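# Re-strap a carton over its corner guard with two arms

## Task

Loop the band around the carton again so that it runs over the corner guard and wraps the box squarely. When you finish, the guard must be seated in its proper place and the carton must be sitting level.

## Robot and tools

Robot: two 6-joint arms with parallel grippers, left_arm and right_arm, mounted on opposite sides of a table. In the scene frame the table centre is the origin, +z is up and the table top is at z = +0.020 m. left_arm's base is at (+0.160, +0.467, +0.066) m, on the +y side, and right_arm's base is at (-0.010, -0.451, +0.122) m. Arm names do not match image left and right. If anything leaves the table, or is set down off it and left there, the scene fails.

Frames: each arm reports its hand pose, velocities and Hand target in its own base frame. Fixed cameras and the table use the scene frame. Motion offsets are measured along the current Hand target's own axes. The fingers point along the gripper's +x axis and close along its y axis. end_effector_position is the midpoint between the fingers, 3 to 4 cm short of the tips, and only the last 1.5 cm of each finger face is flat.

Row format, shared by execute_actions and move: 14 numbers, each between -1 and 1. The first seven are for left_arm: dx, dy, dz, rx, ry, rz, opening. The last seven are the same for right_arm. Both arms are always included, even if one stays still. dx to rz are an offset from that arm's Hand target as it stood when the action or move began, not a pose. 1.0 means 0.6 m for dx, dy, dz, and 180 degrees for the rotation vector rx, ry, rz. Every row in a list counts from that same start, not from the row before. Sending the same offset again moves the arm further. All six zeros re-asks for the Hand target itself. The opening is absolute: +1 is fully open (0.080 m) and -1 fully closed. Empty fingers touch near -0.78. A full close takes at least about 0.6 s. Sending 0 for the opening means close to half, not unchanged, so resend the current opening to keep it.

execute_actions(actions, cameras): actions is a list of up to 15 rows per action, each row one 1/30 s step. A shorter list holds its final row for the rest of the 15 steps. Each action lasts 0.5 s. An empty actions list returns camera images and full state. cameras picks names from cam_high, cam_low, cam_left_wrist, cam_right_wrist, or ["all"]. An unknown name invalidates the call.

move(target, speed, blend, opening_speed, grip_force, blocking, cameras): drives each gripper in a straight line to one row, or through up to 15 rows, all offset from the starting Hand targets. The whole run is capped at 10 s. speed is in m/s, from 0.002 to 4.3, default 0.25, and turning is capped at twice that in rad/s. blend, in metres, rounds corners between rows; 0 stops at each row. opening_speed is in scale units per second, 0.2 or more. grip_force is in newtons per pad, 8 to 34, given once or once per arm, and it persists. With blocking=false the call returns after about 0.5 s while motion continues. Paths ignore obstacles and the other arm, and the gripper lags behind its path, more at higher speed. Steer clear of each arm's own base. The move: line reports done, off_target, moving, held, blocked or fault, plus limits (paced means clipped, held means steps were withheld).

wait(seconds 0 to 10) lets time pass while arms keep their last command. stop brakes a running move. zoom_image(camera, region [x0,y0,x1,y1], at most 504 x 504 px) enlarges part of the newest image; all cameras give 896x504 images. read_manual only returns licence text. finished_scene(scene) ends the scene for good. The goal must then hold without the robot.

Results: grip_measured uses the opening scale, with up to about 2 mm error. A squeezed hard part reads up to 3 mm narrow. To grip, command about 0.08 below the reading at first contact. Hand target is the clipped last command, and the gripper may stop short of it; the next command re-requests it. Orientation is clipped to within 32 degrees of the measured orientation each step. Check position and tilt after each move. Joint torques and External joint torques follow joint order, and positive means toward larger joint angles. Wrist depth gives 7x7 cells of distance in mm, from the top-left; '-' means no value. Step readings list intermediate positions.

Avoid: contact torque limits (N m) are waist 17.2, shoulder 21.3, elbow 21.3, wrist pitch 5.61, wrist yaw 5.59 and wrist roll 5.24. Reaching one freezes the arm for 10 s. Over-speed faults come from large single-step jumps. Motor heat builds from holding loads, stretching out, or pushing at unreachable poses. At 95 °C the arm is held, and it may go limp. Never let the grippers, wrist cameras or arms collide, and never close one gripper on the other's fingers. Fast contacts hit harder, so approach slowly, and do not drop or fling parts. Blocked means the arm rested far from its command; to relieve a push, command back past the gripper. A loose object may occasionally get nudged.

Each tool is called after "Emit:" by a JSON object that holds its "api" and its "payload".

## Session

Emit:
{"api": "execute_actions", "payload": {"actions": []}}

Emit:
{"api": "zoom_image", "payload": {"camera": "cam_low", "region": [340, 120, 600, 320]}}

Emit:
{"api": "zoom_image", "payload": {"camera": "cam_high", "region": [300, 150, 500, 310]}}

Scene clock: 0.00 s.
left_arm: end_effector_position=(+0.2774, +0.0359, +0.0907) grip_measured=+1.000 end_effector_quat_wxyz=(+0.667, +0.302, +0.304, -0.610) | right_arm: end_effector_position=(+0.2677, -0.0091, +0.1885) grip_measured=+1.000 end_effector_quat_wxyz=(+0.923, +0.307, +0.143, +0.182)
Joint positions: left_arm=[0.456 1.795 1.196 -1.241 0.64 2.053 0.08] | right_arm=[-0.5 0.846 0.314 0.276 -0.929 0.471 0.08]
Joint velocities: within noise
Joint torques (N m): no reading
External joint torques (N m): no reading
Motor temperatures (°C): left_arm=[33 36 39 37 36 33] | right_arm=[36 37 39 39 36 40]
Heat: left arm: hottest elbow 39 °C (+0.0 °C/min); right arm: hottest wrist roll 40 °C (+0.0 °C/min).
Wrist depth (mm): cam_left_wrist=[233 300 293 287 278 209 269 / 221 278 274 268 263 258 258 / 216 259 255 253 249 245 241 / 243 243 240 236 233 231 228 / 230 229 227 223 221 217 216 / 221 80 208 211 206 - 76 / - - 200 200 196 - -] | cam_right_wrist=[- 3093 2423 2137 2327 1754 498 / 1959 - - - 2117 630 478 / - 2448 - - 714 526 414 / 1691 - 2555 2832 717 434 214 / - - 1644 1975 542 222 190 / - 74 102 550 266 90 167 / - 69 1407 489 224 82 -]
Hand target: left_arm +0.2780, +0.0359, +0.0919; +0.668, +0.303, +0.302, -0.609 | right_arm +0.2680, -0.0092, +0.1912; +0.924, +0.305, +0.140, +0.184
Tool commands: left_gripper/opening=+1.0 right_gripper/opening=+1.0

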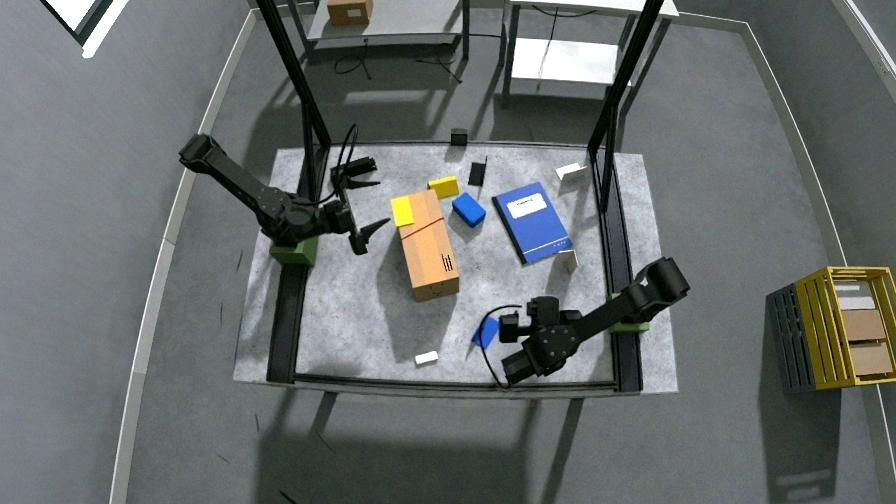

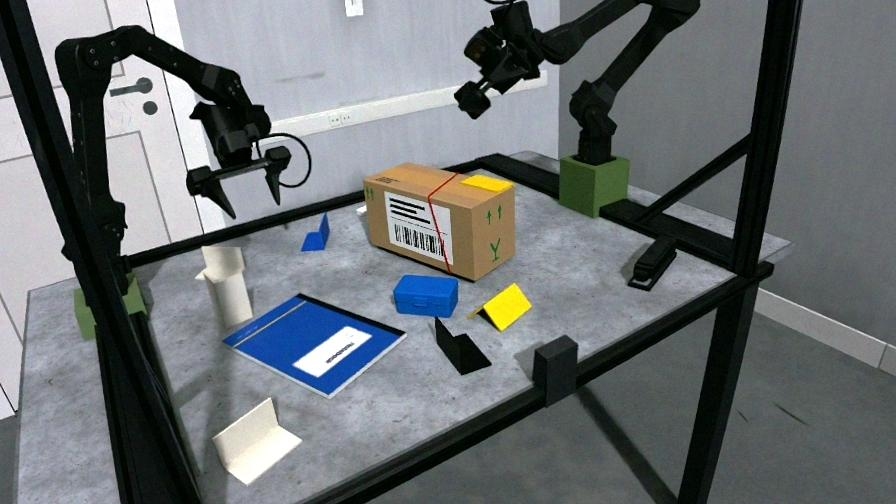

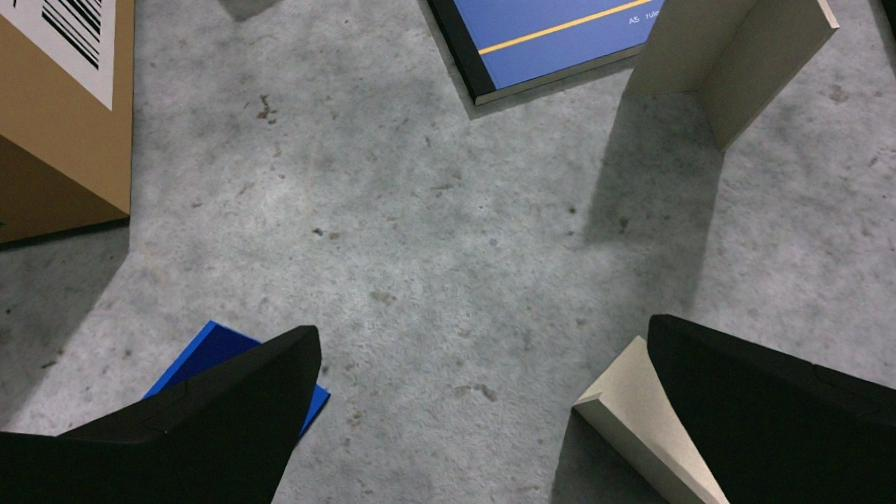

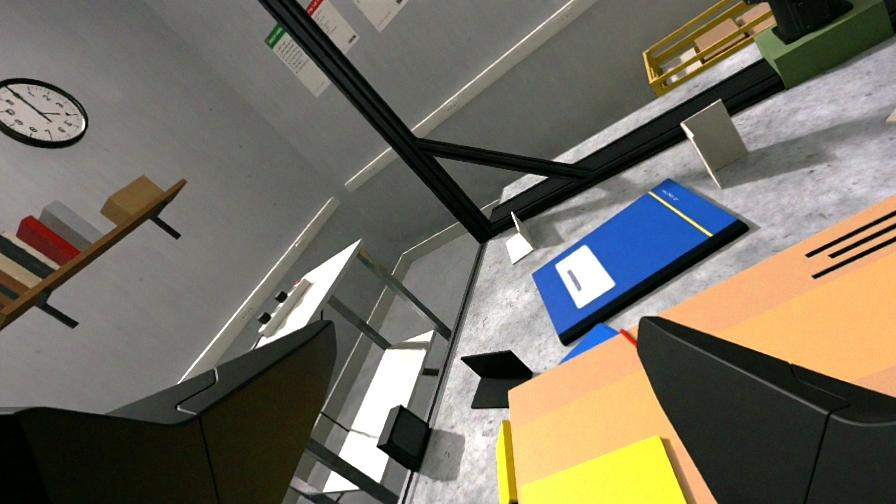

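Scaled by 1.938.

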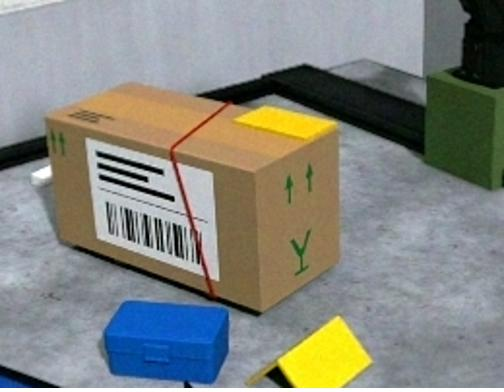

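Scaled by 2.520.

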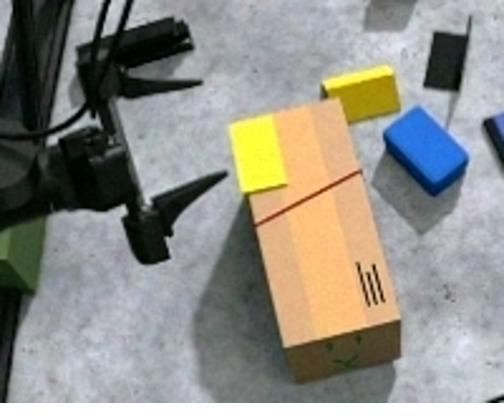

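Emit:
{"api": "move", "payload": {"target": [0,0,0,0,0,0,1, 0.083,0.060,0.030,-0.119,0.412,-0.196,1], "speed": 0.4, "cameras": ["cam_right_wrist","cam_high"]}}

Scene clock: 53.90 s.
left_arm: end_effector_position=(+0.2774, +0.0359, +0.0907) grip_measured=+1.000 end_effector_quat_wxyz=(+0.667, +0.302, +0.304, -0.610) | right_arm: end_effector_position=(+0.3071, +0.0290, +0.2166) grip_measured=+1.000 end_effector_quat_wxyz=(+0.719, -0.080, +0.686, +0.080)
Joint positions: left_arm=[0.456 1.795 1.196 -1.241 0.64 2.053 0.08] | right_arm=[0.093 1.706 1.745 -1.562 -0.002 -0.134 0.08]
Joint torques (N m): left_arm=[0.05 -5.71 4.28 -0.3 0.5 0.02] | right_arm=[0.19 -6.08 6.83 0.01 0.02 0.12]
External joint torques (N m): left_arm=[0.05 0.66 -0.47 -0.17 0.11 0.02] | right_arm=[0.19 0.14 1.54 -0.41 0.03 0.12]
Motor temperatures (°C): left_arm=[33 40 42 37 36 33] | right_arm=[36 37 46 45 36 40]
Heat: left arm: hottest elbow 42 °C (+3.3 °C/min); right arm: hottest elbow 46 °C (+7.8 °C/min).
Wrist depth (mm): cam_left_wrist=[232 300 295 293 280 227 268 / 222 279 275 268 264 256 258 / 215 259 256 253 250 244 242 / 244 242 240 236 233 231 227 / 231 230 226 222 221 217 215 / 222 80 207 210 207 - 76 / - - 201 199 196 - -] | cam_right_wrist=[359 355 326 223 219 217 220 / 377 368 363 231 229 228 348 / 1193 386 380 238 239 238 357 / 1231 400 405 401 393 390 387 / 1284 414 421 417 412 400 402 / 1383 74 102 439 434 90 394 / - 69 86 401 445 77 -]
Hand target: left_arm +0.2780, +0.0359, +0.0919; +0.668, +0.303, +0.302, -0.609 | right_arm +0.3100, +0.0297, +0.2200; +0.703, -0.080, +0.702, +0.080
Off the commanded pose: left_arm 0.001 m, 0 deg | right_arm 0.005 m, 3 deg.
joint sent to its limit (right arm) — joint 4 (wrist pitch), lower limit. The joint targets are off in orientation, not in position.
move: off_target (right_arm)
Images, in order (width x height): cam_high 896x504, cam_right_wrist 896x504.

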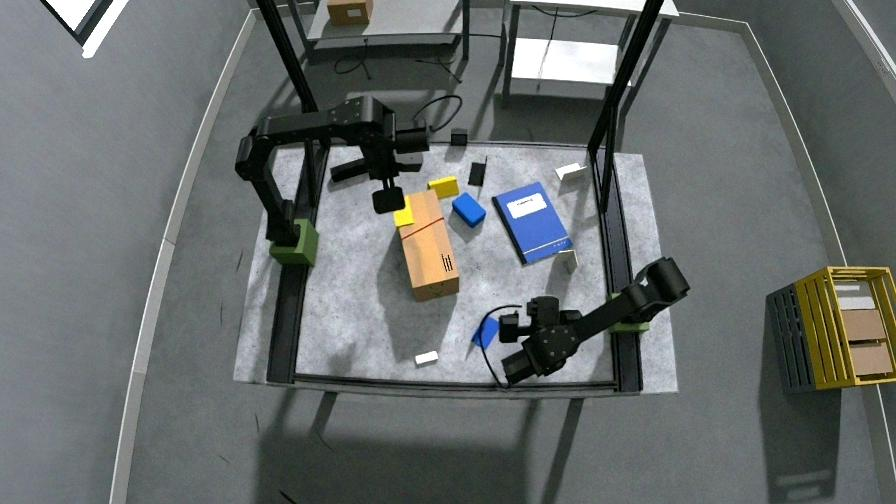

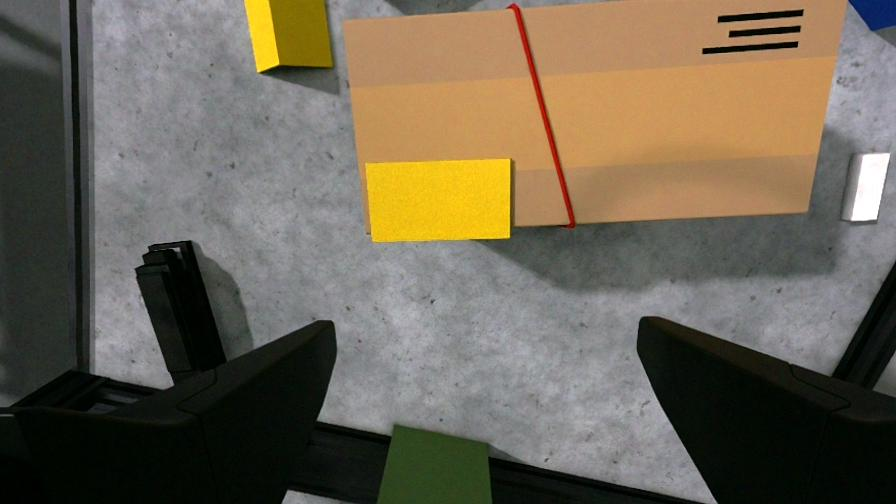

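Emit:
{"api": "move", "payload": {"target": [0,0,0,0,0,0,1, 0.160,-0.0425,0.147,-0.011,0,0,-0.25], "speed": 0.35, "cameras": ["cam_right_wrist","cam_low"]}}

Scene clock: 81.87 s.
left_arm: end_effector_position=(+0.2774, +0.0359, +0.0907) grip_measured=+1.000 end_effector_quat_wxyz=(+0.667, +0.302, +0.304, -0.610) | right_arm: end_effector_position=(+0.3981, +0.0253, +0.1215) grip_measured=-0.247 end_effector_quat_wxyz=(+0.697, -0.091, +0.705, +0.093)
Joint positions: left_arm=[0.456 1.795 1.196 -1.241 0.64 2.053 0.08] | right_arm=[0.063 2.082 1.866 -1.365 -0.001 -0.198 0.024]
Joint torques (N m): left_arm=[-0.04 -5.66 4.37 -0.32 0.51 0.05] | right_arm=[-0.15 -8.99 6.84 0.01 0.01 -0.06]
External joint torques (N m): left_arm=[0 0.7 -0.34 -0.17 0.11 0.05] | right_arm=[-0.16 -0.06 1.47 -0.27 0.03 -0.06]
Heat: left arm: hottest elbow 42 °C (+1.0 °C/min); right arm: hottest elbow 47 °C (+4.0 °C/min).
Wrist depth (mm): cam_left_wrist=[232 299 296 296 273 228 270 / 223 278 274 267 266 257 256 / 215 259 256 252 248 245 242 / 244 243 240 237 232 231 228 / 230 230 227 222 221 217 216 / 222 80 208 210 208 - 76 / - - 201 199 196 - -] | cam_right_wrist=[261 252 - 253 250 248 245 / 274 268 269 265 262 259 257 / 292 286 192 183 177 170 164 / 309 302 152 149 148 146 146 / 327 333 161 158 156 156 154 / 319 343 - 168 87 163 162 / - - - 177 73 - -]
Hand target: left_arm +0.2780, +0.0359, +0.0919; +0.668, +0.303, +0.302, -0.609 | right_arm +0.4018, +0.0246, +0.1242; +0.702, -0.092, +0.701, +0.092
Off the commanded pose: left_arm 0.001 m, 0 deg | right_arm 0.005 m, 1 deg.
move: done
Images, in order (width x height): cam_low 896x504, cam_right_wrist 896x504.

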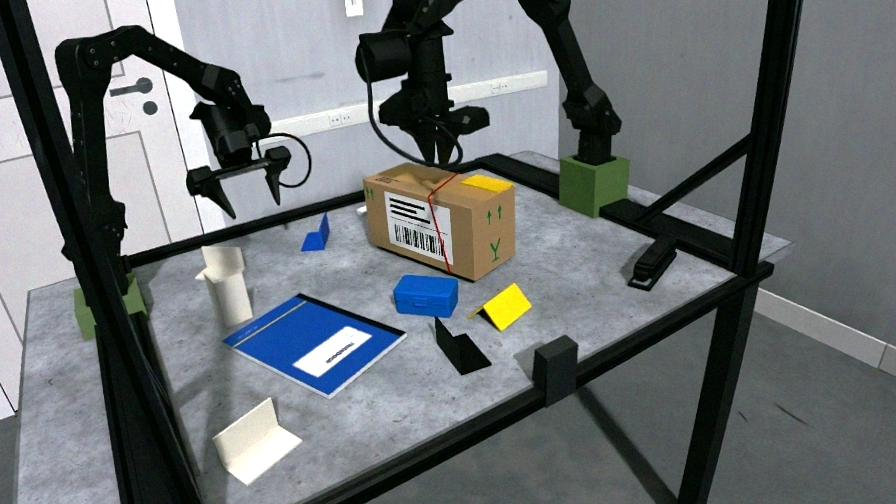

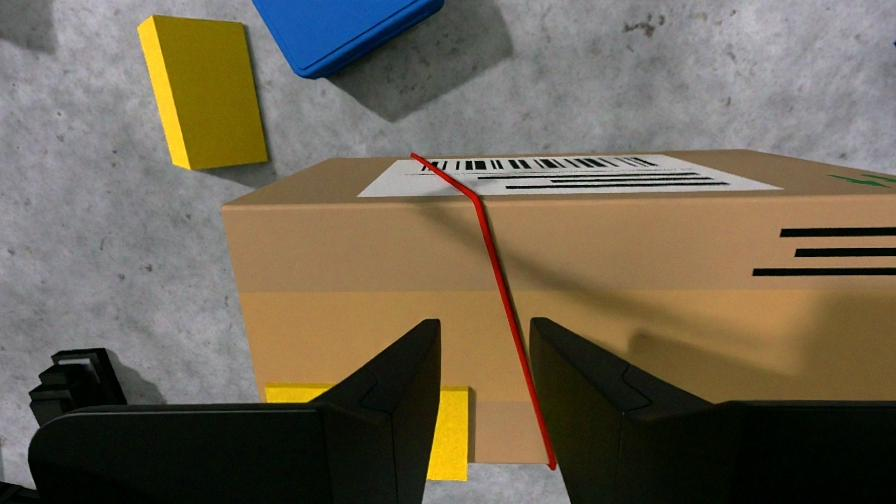

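Emit:
{"api": "move", "payload": {"target": [[0,0,0,0,0,0,1, 0.072,-0.005,0.016,0,0,0,-0.3],[0,0,0,0,0,0,1, 0.097,-0.005,0.016,0,0,0,-0.3],[0,0,0,0,0,0,1, 0.097,-0.005,0.016,0,0,0,-1],[0,0,0,0,0,0,1, 0.065,-0.005,0.016,0,0,0,-1]], "speed": [0.15,0.05,0.05,0.06], "cameras": ["cam_right_wrist","cam_low"]}}

Emit:
{"api": "zoom_image", "payload": {"camera": "cam_low", "region": [340, 130, 540, 300]}}

Scene clock: 99.40 s.
left_arm: end_effector_position=(+0.2774, +0.0359, +0.0907) grip_measured=+1.000 end_effector_quat_wxyz=(+0.667, +0.302, +0.304, -0.610) | right_arm: end_effector_position=(+0.4122, +0.0262, +0.0836) grip_measured=-0.766 end_effector_quat_wxyz=(+0.704, -0.092, +0.698, +0.094)
Joint positions: left_arm=[0.456 1.795 1.196 -1.241 0.64 2.053 0.08] | right_arm=[0.062 2.131 1.79 -1.222 -0.003 -0.202 0.001]
Joint torques (N m): left_arm=[-0.04 -5.59 4.34 -0.32 0.48 0.01] | right_arm=[-0.42 -9.37 6.3 -1.17 0.06 -0.02]
External joint torques (N m): left_arm=[-0.02 0.77 -0.4 -0.19 0.09 0.01] | right_arm=[-0.42 -0.25 0.96 -1.49 0.08 -0.02]
Motor temperatures (°C): left_arm=[33 41 42 37 36 33] | right_arm=[36 43 47 40 36 40]
Heat: left arm: hottest elbow 42 °C (+0.0 °C/min); right arm: hottest elbow 47 °C (+3.0 °C/min).
Wrist depth (mm): cam_left_wrist=[232 298 294 285 276 228 273 / 222 278 274 267 263 256 255 / 214 258 254 252 249 244 242 / 242 243 240 236 232 230 228 / 230 229 226 223 221 217 216 / 222 80 208 211 206 - 76 / - - 200 200 196 - -] | cam_right_wrist=[225 223 - 219 217 215 215 / 238 223 236 230 227 226 223 / 252 235 243 238 235 232 232 / 266 258 147 142 140 137 135 / 284 119 117 113 114 113 111 / 297 125 124 - 72 119 117 / - - - - - - -]
Hand target: left_arm +0.2780, +0.0359, +0.0919; +0.668, +0.303, +0.302, -0.609 | right_arm +0.4119, +0.0242, +0.0852; +0.702, -0.092, +0.701, +0.092
Off the commanded pose: left_arm 0.001 m, 0 deg | right_arm 0.003 m, 0 deg.
move: done; target 3's new opening was sent with right_arm's hand 0.012 m and 1 deg from that target
Images, in order (width x height): cam_low 896x504, cam_right_wrist 896x504.

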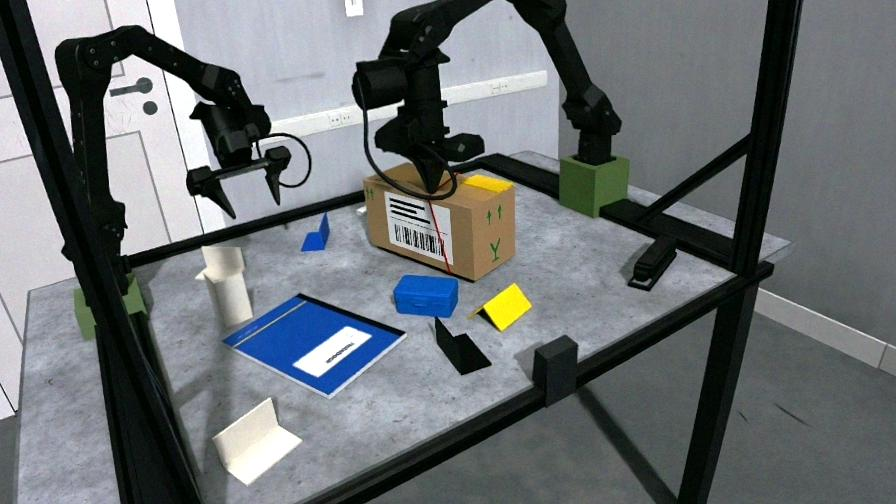

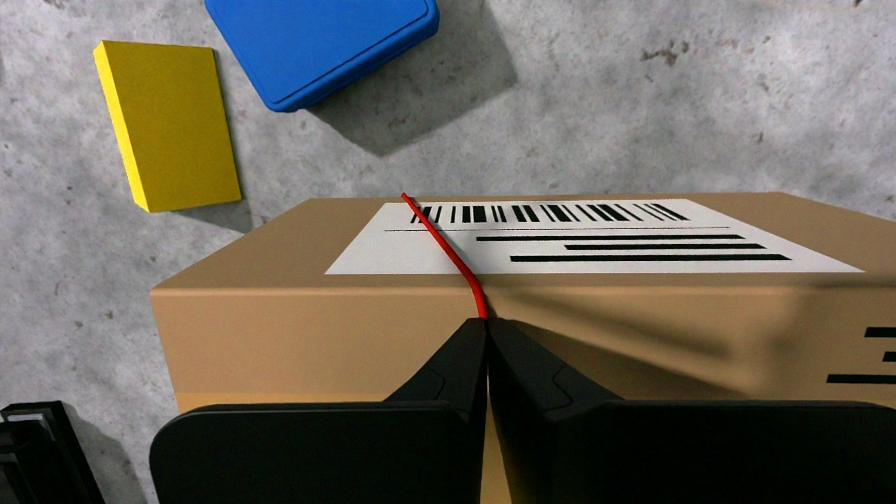

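Scaled by 2.520.

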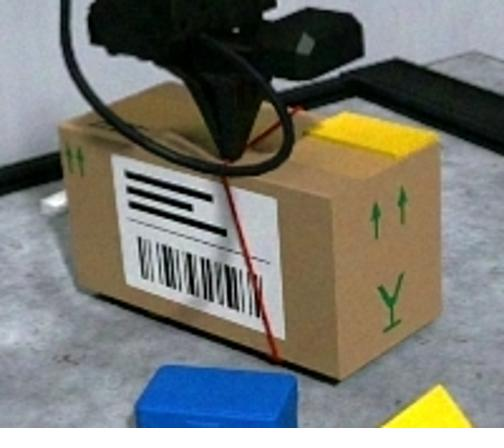

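Emit:
{"api": "move", "payload": {"target": [[0,0,0,0,0,0,1, -0.033,0,0,0,0,0,-1],[0,0,0,0,0,0,1, -0.033,0.0,0.033,0,0,0,-1],[0,0,0,0,0,0,1, -0.033,0.060,0.033,0,0,0,-1],[0,0,0,0,0,0,1, -0.020,0.060,-0.012,0,0,0,-1],[0,0,0,0,0,0,1, 0.016,0.060,-0.020,0,0,0,-1]], "speed": [0.06,0.06,0.05,0.06,0.06], "blend": [0.004,0.004,0,0.006,0], "cameras": ["cam_right_wrist","cam_low"]}}

Emit:
{"api": "zoom_image", "payload": {"camera": "cam_low", "region": [340, 130, 540, 300]}}

Scene clock: 114.23 s.
left_arm: end_effector_position=(+0.2774, +0.0359, +0.0907) grip_measured=+1.000 end_effector_quat_wxyz=(+0.667, +0.302, +0.304, -0.610) | right_arm: end_effector_position=(+0.3990, +0.0570, +0.0804) grip_measured=-0.766 end_effector_quat_wxyz=(+0.712, -0.093, +0.690, +0.091)
Joint positions: left_arm=[0.456 1.795 1.196 -1.241 0.64 2.053 0.08] | right_arm=[0.144 2.072 1.687 -1.155 0.004 -0.118 0.001]
Joint torques (N m): left_arm=[-0.07 -5.65 4.32 -0.3 0.5 0.03] | right_arm=[-0.12 -9.76 2.48 -0.64 -0.2 -0.05]
External joint torques (N m): left_arm=[-0.05 0.71 -0.39 -0.16 0.12 0.03] | right_arm=[-0.13 -0.83 -2.94 -1.01 -0.19 -0.05]
Heat: left arm: hottest shoulder 42 °C (+2.0 °C/min); right arm: hottest elbow 47 °C (+1.0 °C/min).
Wrist depth (mm): cam_left_wrist=[231 299 295 288 - 228 271 / 222 278 274 267 263 259 258 / 214 260 255 253 248 245 241 / 243 243 239 236 233 231 228 / 231 229 226 223 220 218 215 / 222 80 208 210 207 - 76 / - - 201 199 196 - -] | cam_right_wrist=[225 221 - - 219 217 217 / 236 216 234 232 228 228 228 / 249 231 240 240 235 235 233 / 261 257 137 134 130 139 124 / 277 278 116 113 114 113 112 / 288 287 121 - 72 118 117 / - - - - - - -]
Hand target: left_arm +0.2780, +0.0359, +0.0919; +0.668, +0.303, +0.302, -0.609 | right_arm +0.3910, +0.0559, +0.0755; +0.701, -0.092, +0.701, +0.092
Off the commanded pose: left_arm 0.001 m, 0 deg | right_arm 0.009 m, 2 deg.
move: off_target (right_arm)
Images, in order (width x height): cam_low 896x504, cam_right_wrist 896x504.

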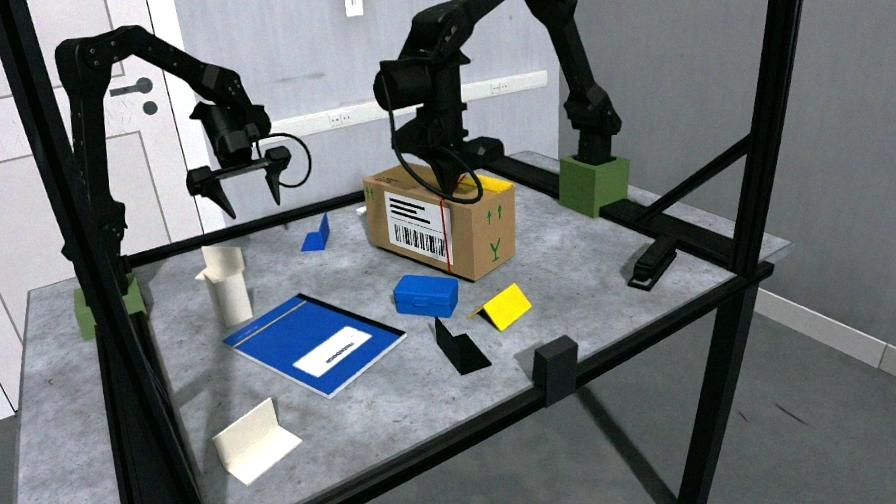

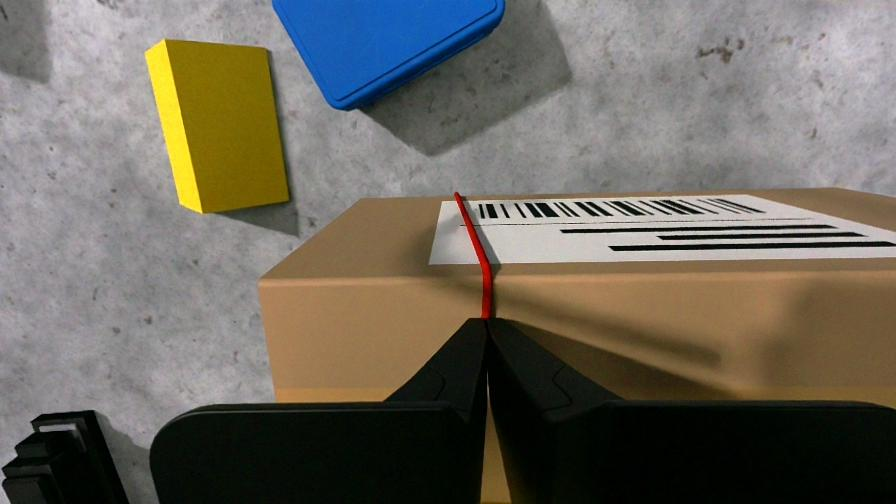

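Scaled by 2.520.

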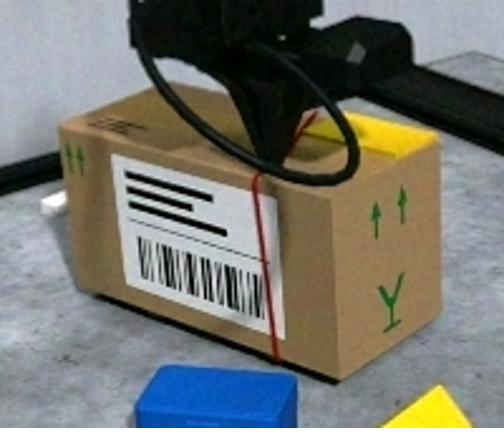

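Emit:
{"api": "move", "payload": {"target": [[0,0,0,0,0,0,1, -0.048,0.0,0.040,0,0,0,-1],[0,0,0,0,0,0,1, -0.048,0.010,0.048,0,0,0,-1],[0,0,0,0,0,0,1, -0.030,0.009,0.0,0,0,0,-1],[0,0,0,0,0,0,1, 0.0,0.009,-0.003,0,0,0,-1],[0,0,0,0,0,0,1, 0.0,0.009,-0.003,0,0,0,-0.4]], "speed": [0.07,0.07,0.07,0.07,0.07], "blend": [0.003,0.003,0.006,0,0], "cameras": []}}

Emit:
{"api": "move", "payload": {"target": [0,0,0,0,0,0,1, -0.15,-0.02,-0.10,0,0,0,-0.35], "speed": 0.25, "cameras": ["cam_right_wrist","cam_low"]}}

Emit:
{"api": "zoom_image", "payload": {"camera": "cam_low", "region": [340, 130, 540, 300]}}

Scene clock: 138.97 s.
left_arm: end_effector_position=(+0.2774, +0.0359, +0.0907) grip_measured=+1.000 end_effector_quat_wxyz=(+0.667, +0.302, +0.304, -0.610) | right_arm: end_effector_position=(+0.3930, +0.0605, +0.0789) grip_measured=-0.404 end_effector_quat_wxyz=(+0.708, -0.092, +0.695, +0.090)
Joint positions: left_arm=[0.456 1.795 1.196 -1.241 0.64 2.053 0.08] | right_arm=[0.154 2.062 1.665 -1.156 0.003 -0.105 0.017]
Joint torques (N m): left_arm=[0.01 -5.78 4.33 -0.31 0.54 0.02] | right_arm=[0.09 -9.58 3.1 -0.13 -0.14 -0.03]
External joint torques (N m): left_arm=[0.02 0.62 -0.4 -0.16 0.15 0.02] | right_arm=[0.09 -0.77 -2.26 -0.46 -0.13 -0.03]
Motor temperatures (°C): left_arm=[33 42 42 37 36 33] | right_arm=[36 48 44 40 36 40]
Heat: left arm: hottest shoulder 42 °C (+1.0 °C/min); right arm: hottest shoulder 48 °C (+9.0 °C/min).
Wrist depth (mm): cam_left_wrist=[232 299 296 289 270 226 268 / 222 277 275 268 265 258 257 / 215 259 254 253 249 245 242 / 243 243 240 235 233 230 228 / 230 230 226 223 221 217 215 / 222 80 207 210 206 - 76 / - - 201 200 196 - -] | cam_right_wrist=[223 213 214 223 218 215 213 / 236 215 231 228 226 225 224 / 247 243 241 235 223 207 201 / 259 257 115 114 110 108 107 / 275 274 114 112 111 111 110 / 287 288 - 118 71 116 115 / - - - 127 71 - -]
Hand target: left_arm +0.2780, +0.0359, +0.0919; +0.668, +0.303, +0.302, -0.609 | right_arm +0.3879, +0.0607, +0.0754; +0.701, -0.092, +0.701, +0.092
Off the commanded pose: left_arm 0.001 m, 0 deg | right_arm 0.006 m, 1 deg.
move: done; target 5's new opening was sent with right_arm's hand 0.010 m and 2 deg from that target
No camera images: "cameras" was empty.

Scene clock: 140.00 s.
left_arm: end_effector_position=(+0.2774, +0.0359, +0.0907) grip_measured=+1.000 end_effector_quat_wxyz=(+0.667, +0.302, +0.304, -0.610) | right_arm: end_effector_position=(+0.3307, +0.0337, +0.1590) grip_measured=-0.353 end_effector_quat_wxyz=(+0.694, -0.093, +0.708, +0.092)
Joint positions: left_arm=[0.456 1.795 1.196 -1.241 0.64 2.053 0.08] | right_arm=[0.103 1.82 1.651 -1.422 0.002 -0.159 0.019]
Joint torques (N m): left_arm=[0.04 -5.75 4.41 -0.33 0.49 0] | right_arm=[-0.24 -8.53 6.58 -0.13 -0.13 -0.06]
External joint torques (N m): left_arm=[0.08 0.65 -0.35 -0.19 0.1 0] | right_arm=[-0.19 -1.35 1.2 -0.42 -0.13 -0.06]
Heat: left arm: hottest shoulder 42 °C (+1.0 °C/min); right arm: hottest shoulder 48 °C (+8.0 °C/min).
Wrist depth (mm): cam_left_wrist=[233 299 296 286 - 227 271 / 223 278 272 266 264 257 258 / 215 259 256 253 249 244 241 / 242 243 239 236 233 232 227 / 230 229 226 222 221 217 215 / 222 80 208 210 207 - 76 / - - 201 199 196 - -] | cam_right_wrist=[296 293 167 164 162 160 158 / 311 308 177 171 169 168 167 / 330 328 318 181 179 177 175 / 348 348 339 188 190 189 186 / 374 366 365 357 351 355 350 / 396 385 - 378 72 372 367 / - - - 405 74 - -]
Hand target: left_arm +0.2780, +0.0359, +0.0919; +0.668, +0.303, +0.302, -0.609 | right_arm +0.3329, +0.0335, +0.1654; +0.702, -0.092, +0.701, +0.092
Off the commanded pose: left_arm 0.001 m, 0 deg | right_arm 0.007 m, 1 deg.
move: done
Images, in order (width x height): cam_low 896x504, cam_right_wrist 896x504.

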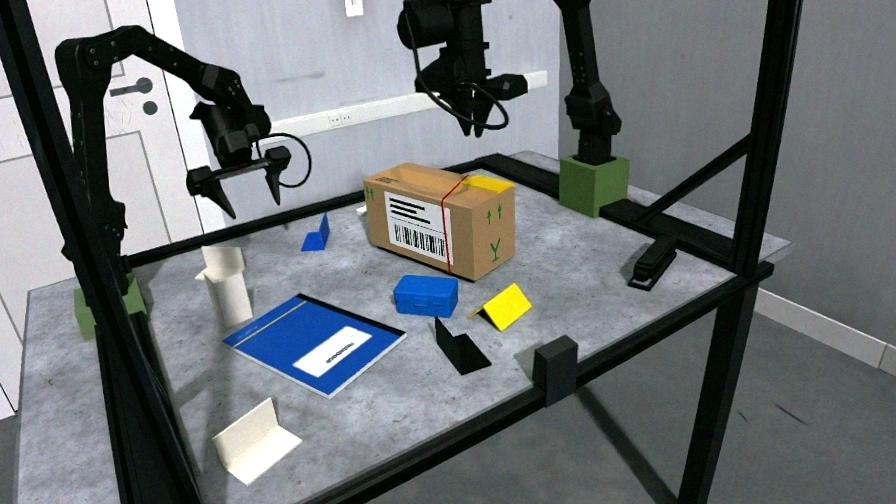

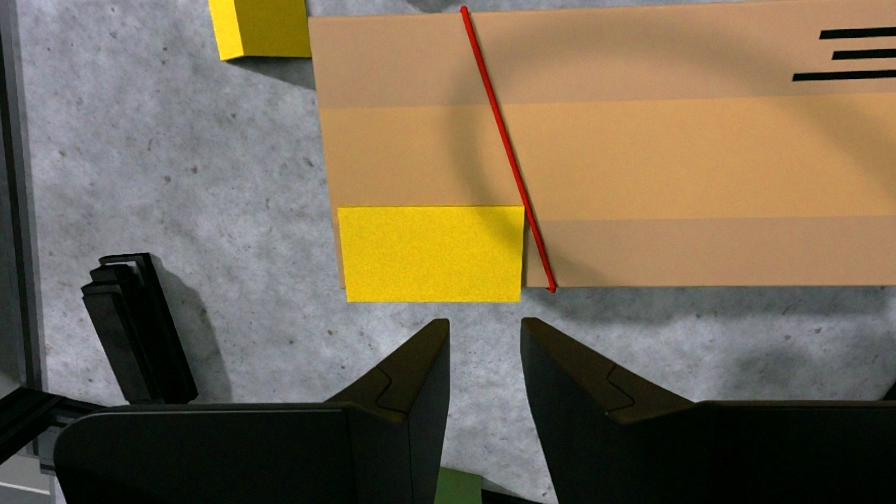

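Scaled by 2.520.

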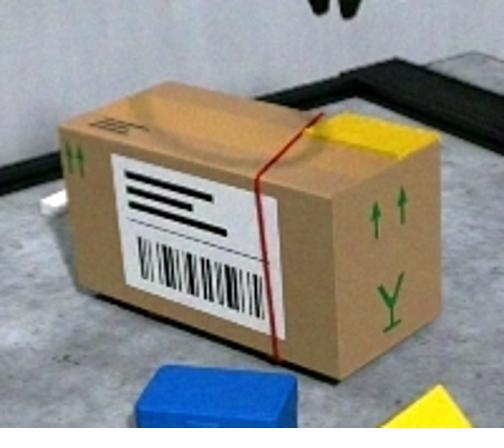

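Emit:
{"api": "move", "payload": {"target": [[0,0,0,0,0,0,1, 0.04,-0.063,-0.037,0,0,0,-0.47],[0,0,0,0,0,0,1, 0.125,-0.063,-0.037,0,0,0,-0.47]], "speed": [0.2,0.15], "blend": [0.02,0], "cameras": ["cam_right_wrist"]}}

Scene clock: 155.00 s.
left_arm: end_effector_position=(+0.2774, +0.0359, +0.0907) grip_measured=+1.000 end_effector_quat_wxyz=(+0.667, +0.302, +0.304, -0.610) | right_arm: end_effector_position=(+0.3235, -0.0090, +0.0939) grip_measured=-0.467 end_effector_quat_wxyz=(+0.705, -0.093, +0.697, +0.090)
Joint positions: left_arm=[0.456 1.795 1.196 -1.241 0.64 2.053 0.08] | right_arm=[-0.027 1.776 1.337 -1.12 0.002 -0.287 0.014]
Joint torques (N m): left_arm=[-0.04 -5.71 4.44 -0.32 0.5 0.02] | right_arm=[-0.03 -6.92 3.82 0.27 -0.13 -0.06]
External joint torques (N m): left_arm=[-0.02 0.73 -0.31 -0.18 0.11 0.01] | right_arm=[-0.08 -0.07 -1.55 -0.08 -0.1 -0.06]
Heat: left arm: hottest shoulder 42 °C (+1.0 °C/min); right arm: hottest shoulder 47 °C (+4.0 °C/min).
Wrist depth (mm): cam_left_wrist=[231 300 297 287 277 228 267 / 221 277 274 268 265 262 257 / 215 260 256 252 248 245 241 / 244 243 239 236 234 231 227 / 230 230 226 223 222 217 215 / 221 79 207 210 206 - 76 / - - 201 200 196 - -] | cam_right_wrist=[111 108 108 106 106 105 105 / 245 114 112 112 111 110 109 / 264 120 118 117 117 115 114 / 277 122 123 124 123 122 120 / 294 130 129 128 129 130 278 / 310 306 - 83 74 291 292 / - - - 318 68 - -]
Hand target: left_arm +0.2780, +0.0359, +0.0919; +0.668, +0.303, +0.302, -0.609 | right_arm +0.3213, -0.0087, +0.0904; +0.701, -0.092, +0.701, +0.092
Off the commanded pose: left_arm 0.001 m, 0 deg | right_arm 0.004 m, 1 deg.
move: done
Images, in order (width x height): cam_right_wrist 896x504.

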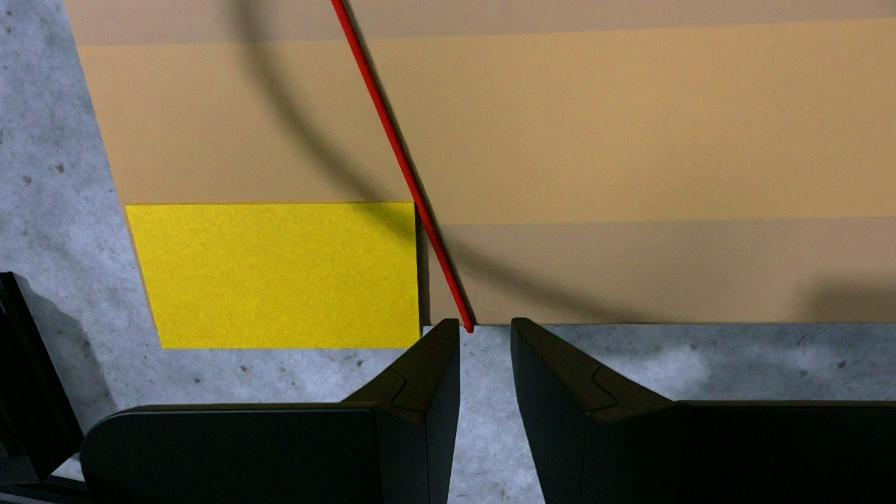

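Emit:
{"api": "move", "payload": {"target": [[0,0,0,0,0,0,1, 0.041,0.003,-0.005,0,0,0,-0.47],[0,0,0,0,0,0,1, 0.044,0.003,-0.005,0,0,0,-1],[0,0,0,0,0,0,1, 0.010,0.003,-0.005,0,0,0,-1]], "speed": [0.05,0.05,0.05], "cameras": ["cam_right_wrist"]}}

Scene clock: 168.53 s.
left_arm: end_effector_position=(+0.2774, +0.0359, +0.0907) grip_measured=+1.000 end_effector_quat_wxyz=(+0.667, +0.302, +0.304, -0.610) | right_arm: end_effector_position=(+0.3154, -0.0055, +0.0802) grip_measured=-0.766 end_effector_quat_wxyz=(+0.699, -0.092, +0.703, +0.096)
Joint positions: left_arm=[0.456 1.795 1.196 -1.241 0.64 2.053 0.08] | right_arm=[-0.02 1.773 1.277 -1.082 -0.006 -0.287 0.001]
Joint torques (N m): left_arm=[-0.07 -5.67 4.25 -0.35 0.5 0.03] | right_arm=[-0.33 -7.24 6.58 -0.67 0.14 0.05]
External joint torques (N m): left_arm=[-0.06 0.68 -0.43 -0.2 0.12 0.03] | right_arm=[-0.33 -0.52 1.29 -0.99 0.16 0.05]
Heat: left arm: hottest shoulder 42 °C (+1.0 °C/min); right arm: hottest shoulder 45 °C (+2.0 °C/min).
Wrist depth (mm): cam_left_wrist=[232 299 295 288 - 224 273 / 222 279 274 267 265 256 257 / 215 260 255 251 248 244 242 / 243 243 240 236 234 230 228 / 230 230 227 223 221 217 215 / 221 80 207 211 206 - 76 / - - 200 199 195 - -] | cam_right_wrist=[96 95 94 93 93 92 90 / 103 100 99 98 96 96 95 / 251 105 103 103 103 101 100 / 270 110 107 108 108 106 105 / 286 116 114 113 114 113 112 / 296 297 292 - 71 277 274 / - - - - - - -]
Hand target: left_arm +0.2780, +0.0359, +0.0919; +0.668, +0.303, +0.302, -0.609 | right_arm +0.3180, -0.0078, +0.0845; +0.702, -0.092, +0.701, +0.092
Off the commanded pose: left_arm 0.001 m, 0 deg | right_arm 0.005 m, 1 deg.
move: done; target 2's new opening was sent with right_arm's hand 0.012 m and 1 deg from that target
Images, in order (width x height): cam_right_wrist 896x504.

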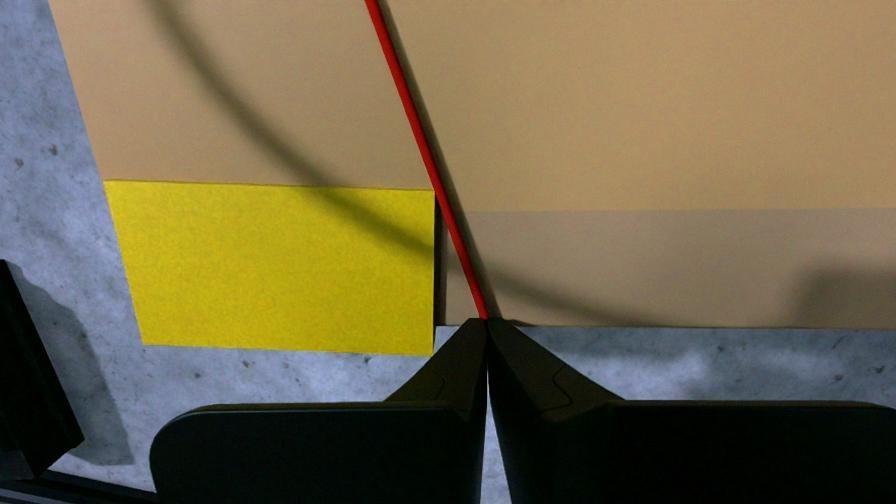

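Emit:
{"api": "move", "payload": {"target": [[0,0,0,0,0,0,1, -0.030,0,-0.012,0,0,0,-1],[0,0,0,0,0,0,1, -0.034,0,-0.045,0,0,0,-1],[0,0,0,0,0,0,1, -0.034,-0.028,-0.045,0,0,0,-1],[0,0,0,0,0,0,1, -0.017,-0.028,-0.060,0,0,0,-1]], "speed": [0.05,0.04,0.05,0.05], "blend": [0.005,0.004,0.004,0], "cameras": ["cam_right_wrist"]}}

Scene clock: 184.23 s.
left_arm: end_effector_position=(+0.2774, +0.0359, +0.0907) grip_measured=+1.000 end_effector_quat_wxyz=(+0.667, +0.302, +0.304, -0.610) | right_arm: end_effector_position=(+0.2898, -0.0323, +0.0939) grip_measured=-0.767 end_effector_quat_wxyz=(+0.700, -0.092, +0.702, +0.093)
Joint positions: left_arm=[0.456 1.795 1.196 -1.241 0.64 2.053 0.08] | right_arm=[-0.112 1.669 1.213 -1.117 -0.001 -0.374 0.001]
Joint torques (N m): left_arm=[-0.04 -5.67 4.3 -0.3 0.52 0.02] | right_arm=[-0.33 -7.89 3.86 0.24 -0.03 -0.07]
External joint torques (N m): left_arm=[-0.07 0.72 -0.48 -0.18 0.13 0.02] | right_arm=[-0.34 -1.84 -1.47 -0.07 -0.01 -0.07]
Heat: left arm: hottest shoulder 42 °C (+0.0 °C/min); right arm: hottest elbow 45 °C (-1.0 °C/min).
Wrist depth (mm): cam_left_wrist=[232 300 296 294 - 228 271 / 222 278 273 268 264 257 256 / 215 259 255 253 249 245 242 / 243 243 240 236 232 231 227 / 230 229 225 223 221 218 216 / 221 80 208 210 207 - 76 / - - 201 199 196 - -] | cam_right_wrist=[109 108 107 106 106 105 104 / 112 112 111 112 111 110 109 / 120 117 117 118 117 115 116 / 280 280 277 272 268 266 264 / 298 296 291 281 282 281 278 / 314 310 307 - 77 294 290 / - - - - - - -]
Hand target: left_arm +0.2780, +0.0359, +0.0919; +0.668, +0.303, +0.302, -0.609 | right_arm +0.2876, -0.0332, +0.0946; +0.702, -0.092, +0.701, +0.092
Off the commanded pose: left_arm 0.001 m, 0 deg | right_arm 0.003 m, 0 deg.
move: done
Images, in order (width x height): cam_right_wrist 896x504.

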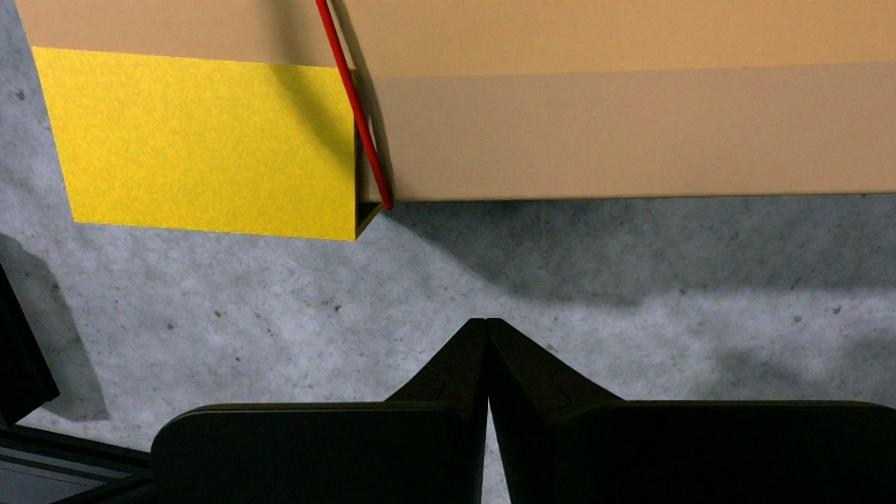

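Emit:
{"api": "move", "payload": {"target": [[0,0,0,0,0,0,1, -0.01,0.060,0.11,0,0,0,-0.3],[0,0,0,0,0,0,1, 0.0477,0.066,0.136,0,0,0,-0.3],[0,0,0,0,0,0,1, 0.0487,0.066,0.136,0,0,0,-1],[0,0,0,0,0,0,1, 0.015,0.066,0.136,0,0,0,-1],[0,0,0,0,0,0,1, 0.015,-0.03,0.115,0,0,0,-1]], "speed": [0.15,0.07,0.05,0.07,0.07], "blend": [0.01,0,0,0.003,0], "cameras": ["cam_right_wrist"]}}

Scene clock: 216.10 s.
left_arm: end_effector_position=(+0.2774, +0.0359, +0.0907) grip_measured=+1.000 end_effector_quat_wxyz=(+0.667, +0.302, +0.304, -0.610) | right_arm: end_effector_position=(+0.3570, -0.0231, +0.0838) grip_measured=-0.766 end_effector_quat_wxyz=(+0.701, -0.092, +0.700, +0.104)
Joint positions: left_arm=[0.456 1.795 1.196 -1.241 0.64 2.053 0.08] | right_arm=[-0.072 1.922 1.484 -1.135 -0.018 -0.35 0.001]
Joint torques (N m): left_arm=[0.09 -5.75 4.39 -0.3 0.51 0.03] | right_arm=[-1.76 -7.68 6.53 -0.51 0.57 -0.06]
External joint torques (N m): left_arm=[0.09 0.63 -0.34 -0.17 0.12 0.03] | right_arm=[-1.74 0.15 1.2 -0.83 0.6 -0.06]
Heat: left arm: hottest shoulder 42 °C (+0.0 °C/min); right arm: hottest elbow 45 °C (-1.0 °C/min).
Wrist depth (mm): cam_left_wrist=[231 299 296 292 274 220 268 / 222 277 273 268 265 257 257 / 215 258 255 251 249 245 241 / 243 244 241 236 233 230 228 / 231 230 226 224 221 218 216 / 221 80 208 211 207 - 76 / - - 201 199 196 - -] | cam_right_wrist=[102 101 98 97 96 93 92 / 106 105 102 102 100 98 97 / 112 110 109 106 105 103 101 / 118 116 114 112 111 108 106 / - 121 120 117 117 115 113 / - 126 125 - 77 121 118 / - - - - - - -]
Hand target: left_arm +0.2780, +0.0359, +0.0919; +0.668, +0.303, +0.302, -0.609 | right_arm +0.3589, -0.0329, +0.0858; +0.702, -0.092, +0.701, +0.092
Off the commanded pose: left_arm 0.001 m, 0 deg | right_arm 0.010 m, 1 deg.
move: off_target (right_arm); target 3's new opening was sent with right_arm's hand 0.011 m and 2 deg from that target
Images, in order (width x height): cam_right_wrist 896x504.

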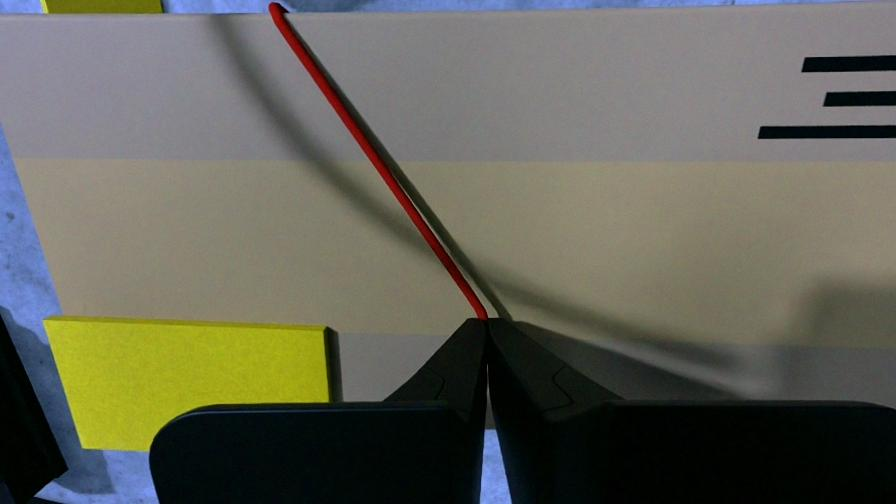

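Emit:
{"api": "move", "payload": {"target": [[0,0,0,0,0,0,1, 0.025,0,0,0,0,0,-1],[0,0,0,0,0,0,1, 0.025,0,0,0,0,0,-0.4],[0,0,0,0,0,0,1, -0.13,0,-0.12,0,0,0,-0.35]], "speed": [0.08,0.08,0.25], "cameras": ["cam_right_wrist"]}}

Scene clock: 230.30 s.
left_arm: end_effector_position=(+0.2774, +0.0359, +0.0907) grip_measured=+1.000 end_effector_quat_wxyz=(+0.667, +0.302, +0.304, -0.610) | right_arm: end_effector_position=(+0.2868, -0.0502, +0.1574) grip_measured=-0.353 end_effector_quat_wxyz=(+0.694, -0.090, +0.708, +0.094)
Joint positions: left_arm=[0.456 1.795 1.196 -1.241 0.64 2.053 0.08] | right_arm=[-0.173 1.661 1.457 -1.388 0 -0.435 0.019]
Joint torques (N m): left_arm=[-0.09 -5.67 4.35 -0.27 0.51 0.03] | right_arm=[-0.27 -7.29 6.69 -0.16 -0.06 -0.07]
External joint torques (N m): left_arm=[-0.15 0.71 -0.35 -0.12 0.13 0.03] | right_arm=[-0.27 -1.28 1.34 -0.44 -0.04 -0.07]
Heat: left arm: hottest shoulder 43 °C (+1.0 °C/min); right arm: hottest shoulder 44 °C (-1.0 °C/min).
Wrist depth (mm): cam_left_wrist=[232 298 295 286 270 229 276 / 222 277 274 268 265 256 256 / 216 259 256 253 249 244 241 / 243 243 240 236 234 230 229 / 230 229 226 223 221 217 215 / 222 80 207 211 207 - 76 / - - 201 200 196 - -] | cam_right_wrist=[299 167 165 163 161 160 276 / 317 173 172 171 170 167 286 / 331 330 325 320 316 311 309 / 345 347 346 340 336 332 325 / 355 372 363 352 353 348 339 / - 385 - 376 72 366 362 / - - - 390 74 - -]
Hand target: left_arm +0.2780, +0.0359, +0.0919; +0.668, +0.303, +0.302, -0.609 | right_arm +0.2892, -0.0514, +0.1636; +0.702, -0.092, +0.701, +0.092
Off the commanded pose: left_arm 0.001 m, 0 deg | right_arm 0.007 m, 1 deg.
move: done; target 2's new opening was sent with right_arm's hand 0.012 m and 2 deg from that target
Images, in order (width x height): cam_right_wrist 896x504.

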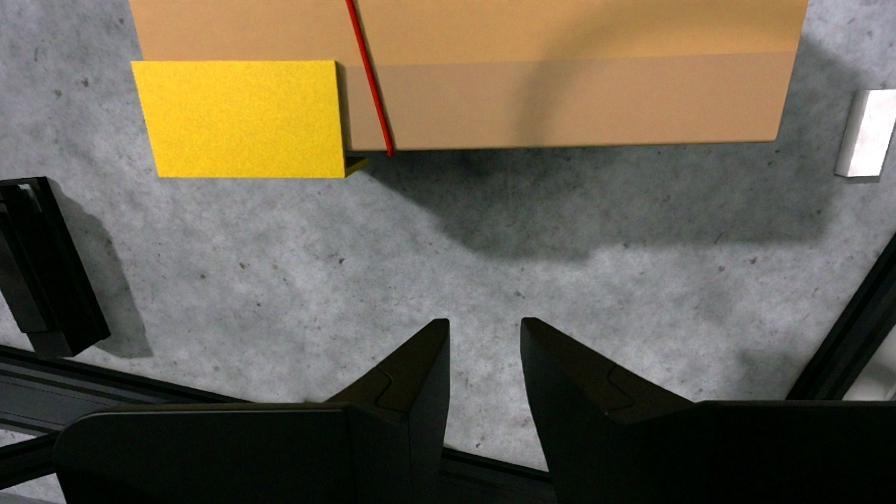

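Emit:
{"api": "move", "payload": {"target": [[0,0,0,0,0,0,1, 0.11,0.0547,0.0625,0,0,0,-0.47],[0,0,0,0,0,0,1, 0.163,0.0547,0.0625,0,0,0,-0.47],[0,0,0,0,0,0,1, 0.167,0.0547,0.0625,0,0,0,-1],[0,0,0,0,0,0,1, 0.138,0.0547,0.0625,0,0,0,-1]], "speed": [0.2,0.07,0.05,0.05], "blend": [0.01,0,0,0], "cameras": ["cam_right_wrist"]}}

Scene clock: 249.77 s.
left_arm: end_effector_position=(+0.2774, +0.0359, +0.0907) grip_measured=+1.000 end_effector_quat_wxyz=(+0.667, +0.302, +0.304, -0.610) | right_arm: end_effector_position=(+0.3125, -0.0107, +0.0777) grip_measured=-0.767 end_effector_quat_wxyz=(+0.697, -0.093, +0.705, +0.092)
Joint positions: left_arm=[0.456 1.795 1.196 -1.241 0.64 2.053 0.08] | right_arm=[-0.033 1.768 1.261 -1.074 0.003 -0.295 0.001]
Joint torques (N m): left_arm=[0.05 -5.62 4.4 -0.28 0.5 0.03] | right_arm=[0.07 -6.64 6.67 -0.09 -0.17 0.09]
External joint torques (N m): left_arm=[0.02 0.76 -0.33 -0.14 0.12 0.03] | right_arm=[0.1 0.03 1.42 -0.4 -0.15 0.09]
Heat: left arm: hottest shoulder 43 °C (+1.0 °C/min); right arm: hottest elbow 45 °C (+0.0 °C/min).
Wrist depth (mm): cam_left_wrist=[233 300 294 289 271 229 275 / 222 277 273 267 264 255 257 / 215 259 255 252 248 245 241 / 243 243 240 236 232 232 228 / 231 230 227 223 222 218 214 / 222 80 208 211 207 - 76 / - - 201 199 196 - -] | cam_right_wrist=[- 92 91 91 90 90 89 / - 97 96 95 94 94 93 / 103 102 101 101 101 100 98 / - 107 105 106 105 105 103 / 116 113 111 110 266 266 261 / 292 292 289 - 77 279 275 / - - - - - - -]
Hand target: left_arm +0.2780, +0.0359, +0.0919; +0.668, +0.303, +0.302, -0.609 | right_arm +0.3171, -0.0100, +0.0809; +0.702, -0.092, +0.701, +0.092
Off the commanded pose: left_arm 0.001 m, 0 deg | right_arm 0.006 m, 1 deg.
move: done; target 3's new opening was sent with right_arm's hand 0.013 m and 1 deg from that target
Images, in order (width x height): cam_right_wrist 896x504.

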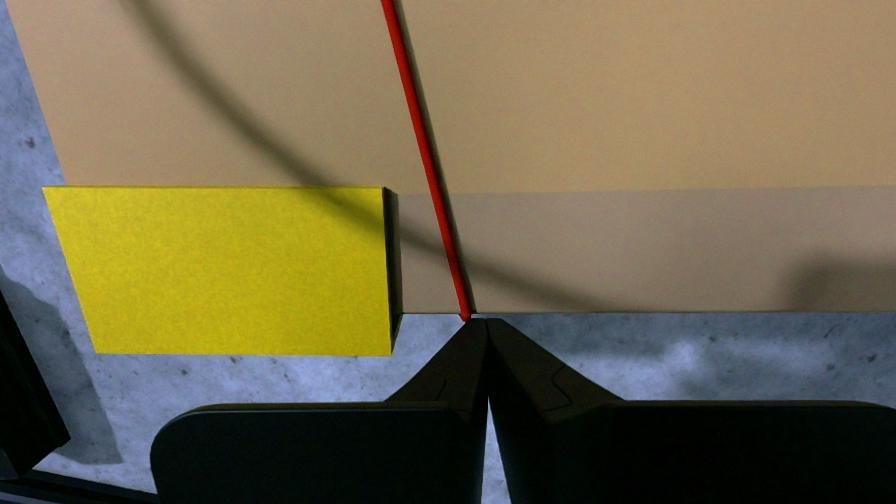

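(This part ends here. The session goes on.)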